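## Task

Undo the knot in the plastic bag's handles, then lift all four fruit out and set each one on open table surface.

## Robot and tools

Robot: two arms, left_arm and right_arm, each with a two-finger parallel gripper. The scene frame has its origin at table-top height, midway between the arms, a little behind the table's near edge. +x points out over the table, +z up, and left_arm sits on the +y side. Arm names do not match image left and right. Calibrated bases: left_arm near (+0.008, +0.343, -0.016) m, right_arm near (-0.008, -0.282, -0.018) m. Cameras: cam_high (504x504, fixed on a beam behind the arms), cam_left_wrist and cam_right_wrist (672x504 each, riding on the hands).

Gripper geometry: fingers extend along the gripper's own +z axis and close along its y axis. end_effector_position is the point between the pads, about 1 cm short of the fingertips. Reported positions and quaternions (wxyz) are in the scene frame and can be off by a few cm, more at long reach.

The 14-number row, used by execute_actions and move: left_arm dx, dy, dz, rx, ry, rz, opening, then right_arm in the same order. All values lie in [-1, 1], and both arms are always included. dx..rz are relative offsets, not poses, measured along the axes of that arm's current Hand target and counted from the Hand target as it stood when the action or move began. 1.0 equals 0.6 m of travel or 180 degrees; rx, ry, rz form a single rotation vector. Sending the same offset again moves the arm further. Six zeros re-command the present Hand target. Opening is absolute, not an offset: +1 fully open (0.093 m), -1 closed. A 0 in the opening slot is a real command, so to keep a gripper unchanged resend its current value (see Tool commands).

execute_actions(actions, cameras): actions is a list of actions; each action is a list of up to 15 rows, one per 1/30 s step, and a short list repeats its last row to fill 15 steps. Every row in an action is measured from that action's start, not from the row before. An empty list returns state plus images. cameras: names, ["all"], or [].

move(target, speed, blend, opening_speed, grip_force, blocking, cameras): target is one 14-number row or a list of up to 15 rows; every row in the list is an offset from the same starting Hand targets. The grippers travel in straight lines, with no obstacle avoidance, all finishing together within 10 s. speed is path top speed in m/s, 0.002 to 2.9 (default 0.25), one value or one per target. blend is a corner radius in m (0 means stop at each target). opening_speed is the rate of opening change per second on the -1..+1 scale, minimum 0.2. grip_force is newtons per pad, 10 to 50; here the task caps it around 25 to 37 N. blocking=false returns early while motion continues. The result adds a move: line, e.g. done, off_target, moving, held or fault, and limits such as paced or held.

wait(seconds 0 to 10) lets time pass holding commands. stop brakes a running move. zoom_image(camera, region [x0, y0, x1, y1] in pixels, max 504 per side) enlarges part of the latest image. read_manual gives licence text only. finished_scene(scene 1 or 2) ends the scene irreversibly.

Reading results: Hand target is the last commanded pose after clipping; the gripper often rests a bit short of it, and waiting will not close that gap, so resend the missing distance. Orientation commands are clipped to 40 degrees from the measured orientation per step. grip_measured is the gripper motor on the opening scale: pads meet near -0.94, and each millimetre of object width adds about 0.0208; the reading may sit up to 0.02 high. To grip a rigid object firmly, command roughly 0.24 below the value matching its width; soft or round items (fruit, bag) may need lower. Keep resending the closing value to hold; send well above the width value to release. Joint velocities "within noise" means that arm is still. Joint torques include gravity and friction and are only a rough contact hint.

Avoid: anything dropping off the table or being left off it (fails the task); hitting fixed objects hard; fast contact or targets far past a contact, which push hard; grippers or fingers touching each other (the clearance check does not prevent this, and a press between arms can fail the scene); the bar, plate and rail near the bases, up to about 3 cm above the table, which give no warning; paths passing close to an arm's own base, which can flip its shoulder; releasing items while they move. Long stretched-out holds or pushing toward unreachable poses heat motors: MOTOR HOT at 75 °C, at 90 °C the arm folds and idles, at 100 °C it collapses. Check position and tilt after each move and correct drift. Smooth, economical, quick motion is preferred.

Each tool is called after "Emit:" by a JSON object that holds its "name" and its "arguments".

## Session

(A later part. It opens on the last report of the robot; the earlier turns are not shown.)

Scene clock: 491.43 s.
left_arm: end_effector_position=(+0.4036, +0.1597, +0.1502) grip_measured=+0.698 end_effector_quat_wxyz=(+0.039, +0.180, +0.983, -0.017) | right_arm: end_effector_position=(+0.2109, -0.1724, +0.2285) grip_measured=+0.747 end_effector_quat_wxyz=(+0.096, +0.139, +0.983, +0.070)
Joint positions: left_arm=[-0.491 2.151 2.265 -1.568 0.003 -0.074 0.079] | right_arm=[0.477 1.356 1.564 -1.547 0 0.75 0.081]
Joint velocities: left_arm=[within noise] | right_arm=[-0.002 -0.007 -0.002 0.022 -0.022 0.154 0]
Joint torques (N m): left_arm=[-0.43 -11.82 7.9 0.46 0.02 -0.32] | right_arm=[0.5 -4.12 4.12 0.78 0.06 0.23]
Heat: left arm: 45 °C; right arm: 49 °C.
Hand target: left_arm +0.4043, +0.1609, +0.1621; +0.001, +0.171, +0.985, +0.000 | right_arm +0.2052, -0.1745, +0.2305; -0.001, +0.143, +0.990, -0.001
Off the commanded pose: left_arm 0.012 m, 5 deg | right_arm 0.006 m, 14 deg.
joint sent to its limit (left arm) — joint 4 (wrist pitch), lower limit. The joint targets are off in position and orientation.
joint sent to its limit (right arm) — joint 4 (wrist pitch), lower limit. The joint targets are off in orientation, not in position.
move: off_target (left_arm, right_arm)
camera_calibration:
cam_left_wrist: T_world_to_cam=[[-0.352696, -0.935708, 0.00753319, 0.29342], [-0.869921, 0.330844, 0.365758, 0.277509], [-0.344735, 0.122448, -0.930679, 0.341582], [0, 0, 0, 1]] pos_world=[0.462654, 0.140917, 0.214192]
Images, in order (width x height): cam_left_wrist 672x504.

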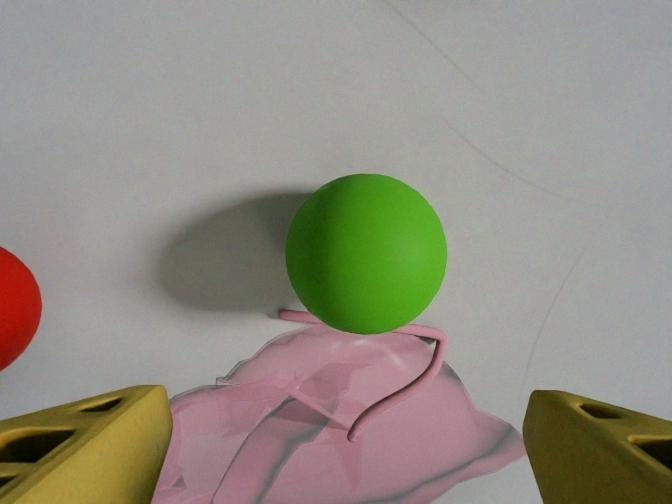

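Emit:
{"name": "move", "arguments": {"target": [[0.005,-0.016,0.05,0,0,0,0.75,0,0,0,0,0,0,0.75],[0.002,-0.016,0.2,0,0,0,0.75,0,0,0,0,0,0,0.75]], "speed": 0.13}}

Emit:
{"name": "move", "arguments": {"target": [0,0,0,0,0,0,0,0,0,0,0,0,0,0.75], "opening_speed": 0.6}}

Emit:
{"name": "move", "arguments": {"target": [[0,0,-0.06,0,0,0,0,0,0,0,0,0,0,0.75],[-0.13,0,-0.06,0,0,0,0,0,0,0,0,0,0,0.75],[-0.13,0,-0.001,0,0,0,0,0,0,0,0,0,0,0.75]], "speed": 0.12, "cameras": ["all"]}}

Emit:
{"name": "move", "arguments": {"target": [0,0,0,0,0,0,0.7,0,0,0,0,0,0,0.75], "opening_speed": 0.6}}

Emit:
{"name": "move", "arguments": {"target": [[0,0,-0.25,0,0,0,0.7,0,0,0,0,0,0,0.75],[0.3,0.15,-0.25,0,0,0,0.7,0,0,0,0,0,0,0.75]], "cameras": ["cam_high"]}}

Scene clock: 494.10 s.
left_arm: end_effector_position=(+0.3939, +0.1565, +0.0358) grip_measured=+0.748 end_effector_quat_wxyz=(-0.022, +0.176, +0.984, -0.001) | right_arm: end_effector_position=(+0.2109, -0.1724, +0.2285) grip_measured=+0.747 end_effector_quat_wxyz=(+0.096, +0.139, +0.983, +0.070)
Joint positions: left_arm=[-0.504 2.205 1.895 -1.269 0.003 -0.096 0.081] | right_arm=[0.477 1.356 1.564 -1.547 0 0.75 0.081]
Joint torques (N m): left_arm=[-0.9 -13.08 5.37 0.63 0 -0.31] | right_arm=[0.44 -4.14 4.08 0.78 0.09 0.24]
Heat: left arm: 45 °C; right arm: 48 °C.
Hand target: left_arm +0.4000, +0.1522, +0.0421; +0.000, +0.171, +0.985, +0.000 | right_arm +0.2052, -0.1745, +0.2305; -0.001, +0.143, +0.990, -0.001
Off the commanded pose: left_arm 0.010 m, 3 deg | right_arm 0.006 m, 14 deg.
joint sent to its limit (right arm) — joint 4 (wrist pitch), lower limit. The joint targets are off in orientation, not in position.
move: off_target (left_arm, right_arm)

Scene clock: 495.87 s.
left_arm: end_effector_position=(+0.3940, +0.1565, +0.0358) grip_measured=+0.359 end_effector_quat_wxyz=(-0.022, +0.176, +0.984, -0.001) | right_arm: end_effector_position=(+0.2109, -0.1724, +0.2285) grip_measured=+0.747 end_effector_quat_wxyz=(+0.096, +0.139, +0.983, +0.070)
Joint positions: left_arm=[-0.504 2.205 1.895 -1.269 0.003 -0.096 0.062] | right_arm=[0.477 1.356 1.564 -1.547 0 0.75 0.081]
Joint torques (N m): left_arm=[-0.77 -13.16 5.34 0.65 0 -0.32] | right_arm=[0.38 -3.99 4.08 0.76 0.05 0.26]
Heat: left arm: 45 °C; right arm: 48 °C.
Hand target: left_arm +0.4000, +0.1522, +0.0421; +0.001, +0.171, +0.985, +0.000 | right_arm +0.2052, -0.1745, +0.2305; -0.001, +0.143, +0.990, -0.001
Off the commanded pose: left_arm 0.010 m, 3 deg | right_arm 0.006 m, 14 deg.
joint sent to its limit (right arm) — joint 4 (wrist pitch), lower limit. The joint targets are off in orientation, not in position.
move: off_target (left_arm, right_arm)

Scene clock: 498.97 s.
left_arm: end_effector_position=(+0.4739, +0.1231, +0.0351) grip_measured=+0.359 end_effector_quat_wxyz=(+0.017, +0.171, +0.985, -0.011) | right_arm: end_effector_position=(+0.2109, -0.1724, +0.2285) grip_measured=+0.747 end_effector_quat_wxyz=(+0.096, +0.139, +0.983, +0.070)
Joint positions: left_arm=[-0.495 2.662 2.724 -1.56 0.003 -0.096 0.062] | right_arm=[0.477 1.356 1.564 -1.547 0 0.75 0.081]
Joint torques (N m): left_arm=[-0.12 -14.38 7.36 0.25 0.02 -0.11] | right_arm=[0.38 -4.3 4.1 0.73 0.06 0.24]
Heat: left arm: 46 °C; right arm: 47 °C.
Hand target: left_arm +0.4735, +0.1259, +0.0428; +0.001, +0.171, +0.985, +0.000 | right_arm +0.2052, -0.1745, +0.2305; -0.001, +0.143, +0.990, -0.001
Off the commanded pose: left_arm 0.008 m, 2 deg | right_arm 0.006 m, 14 deg.
joint sent to its limit (left arm) — joint 4 (wrist pitch), lower limit. The joint targets are off in position, not in orientation.
joint sent to its limit (right arm) — joint 4 (wrist pitch), lower limit. The joint targets are off in orientation, not in position.
move: off_target (right_arm)
camera_calibration:
cam_left_wrist: T_world_to_cam=[[-0.336111, -0.94181, 0.00480525, 0.277791], [-0.859795, 0.308916, 0.406599, 0.389426], [-0.384424, 0.132531, -0.913594, 0.280083], [0, 0, 0, 1]] pos_world=[0.535866, 0.104207, 0.0962068]
cam_right_wrist: T_world_to_cam=[[-0.249095, -0.952712, -0.174047, -0.0741267], [-0.945674, 0.200501, 0.255929, 0.213185], [-0.20893, 0.228343, -0.950899, 0.388657], [0, 0, 0, 1]] pos_world=[0.264341, -0.202112, 0.302112]

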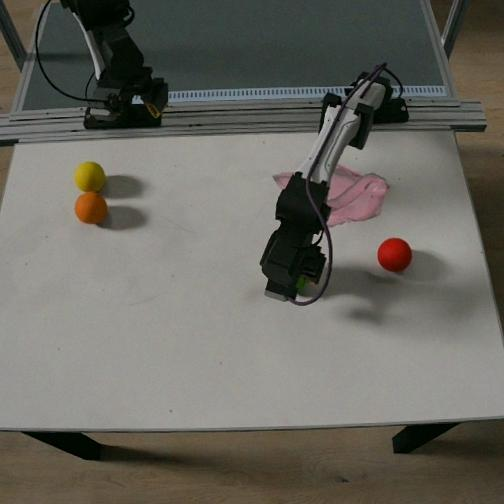

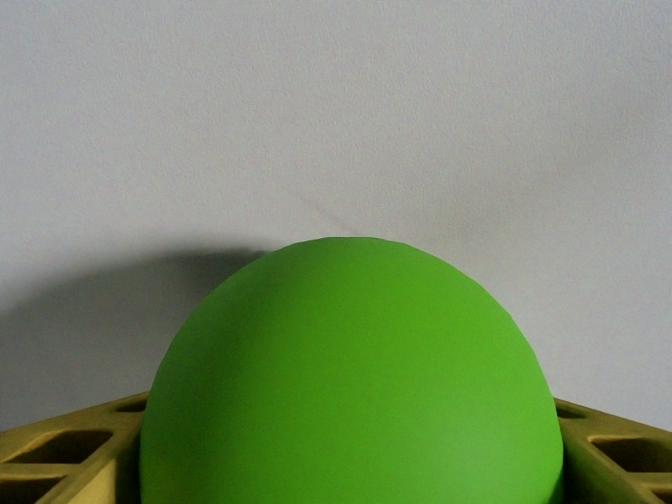

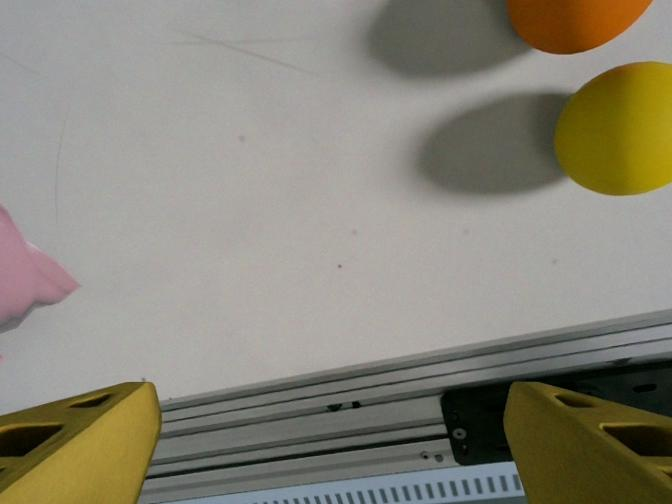

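Scene clock: 500.67 s.
left_arm: end_effector_position=(+0.4739, +0.1231, +0.0351) grip_measured=+0.698 end_effector_quat_wxyz=(+0.017, +0.171, +0.985, -0.011) | right_arm: end_effector_position=(+0.2109, -0.1724, +0.2285) grip_measured=+0.747 end_effector_quat_wxyz=(+0.096, +0.139, +0.983, +0.070)
Joint positions: left_arm=[-0.495 2.662 2.724 -1.56 0.003 -0.096 0.079] | right_arm=[0.477 1.356 1.564 -1.547 0 0.75 0.081]
Joint torques (N m): left_arm=[-0.14 -14.46 7.43 0.26 0 -0.09] | right_arm=[0.42 -4.03 4.07 0.74 0.08 0.25]
Heat: left arm: 46 °C; right arm: 47 °C.
Hand target: left_arm +0.4735, +0.1259, +0.0428; +0.001, +0.171, +0.985, +0.000 | right_arm +0.2052, -0.1745, +0.2305; -0.001, +0.143, +0.990, -0.001
Off the commanded pose: left_arm 0.008 m, 2 deg | right_arm 0.006 m, 14 deg.
joint sent to its limit (left arm) — joint 4 (wrist pitch), lower limit. The joint targets are off in position, not in orientation.
joint sent to its limit (right arm) — joint 4 (wrist pitch), lower limit. The joint targets are off in orientation, not in position.
move: off_target (right_arm)

Scene clock: 503.40 s.
left_arm: end_effector_position=(+0.3413, +0.2693, +0.1808) grip_measured=+0.698 end_effector_quat_wxyz=(+0.022, +0.160, +0.987, -0.004) | right_arm: end_effector_position=(+0.2109, -0.1724, +0.2285) grip_measured=+0.747 end_effector_quat_wxyz=(+0.096, +0.139, +0.983, +0.070)
Joint positions: left_arm=[-0.271 1.78 1.857 -1.568 0.003 0.105 0.079] | right_arm=[0.477 1.356 1.564 -1.547 0 0.75 0.081]
Joint torques (N m): left_arm=[-0.29 -11.04 5.15 0.36 0.11 0.15] | right_arm=[0.54 -4.21 4.12 0.76 0.06 0.25]
Heat: left arm: 47 °C; right arm: 47 °C.
Hand target: left_arm +0.3342, +0.2714, +0.1926; +0.001, +0.171, +0.985, +0.000 | right_arm +0.2052, -0.1745, +0.2305; -0.001, +0.143, +0.990, -0.001
Off the commanded pose: left_arm 0.014 m, 3 deg | right_arm 0.006 m, 14 deg.
joint sent to its limit (left arm) — joint 4 (wrist pitch), lower limit. The joint targets are off in position and orientation.
joint sent to its limit (right arm) — joint 4 (wrist pitch), lower limit. The joint targets are off in orientation, not in position.
move: off_target (left_arm, right_arm)
Images, in order (width x height): cam_high 504x504.

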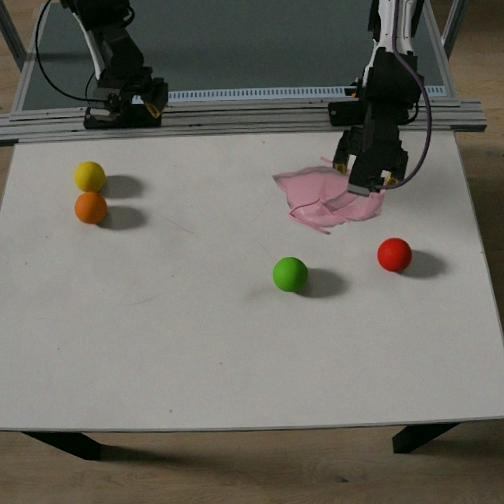

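Emit:
{"name": "finished_scene", "arguments": {"scene": 2}}

The scene is finished: the task was done.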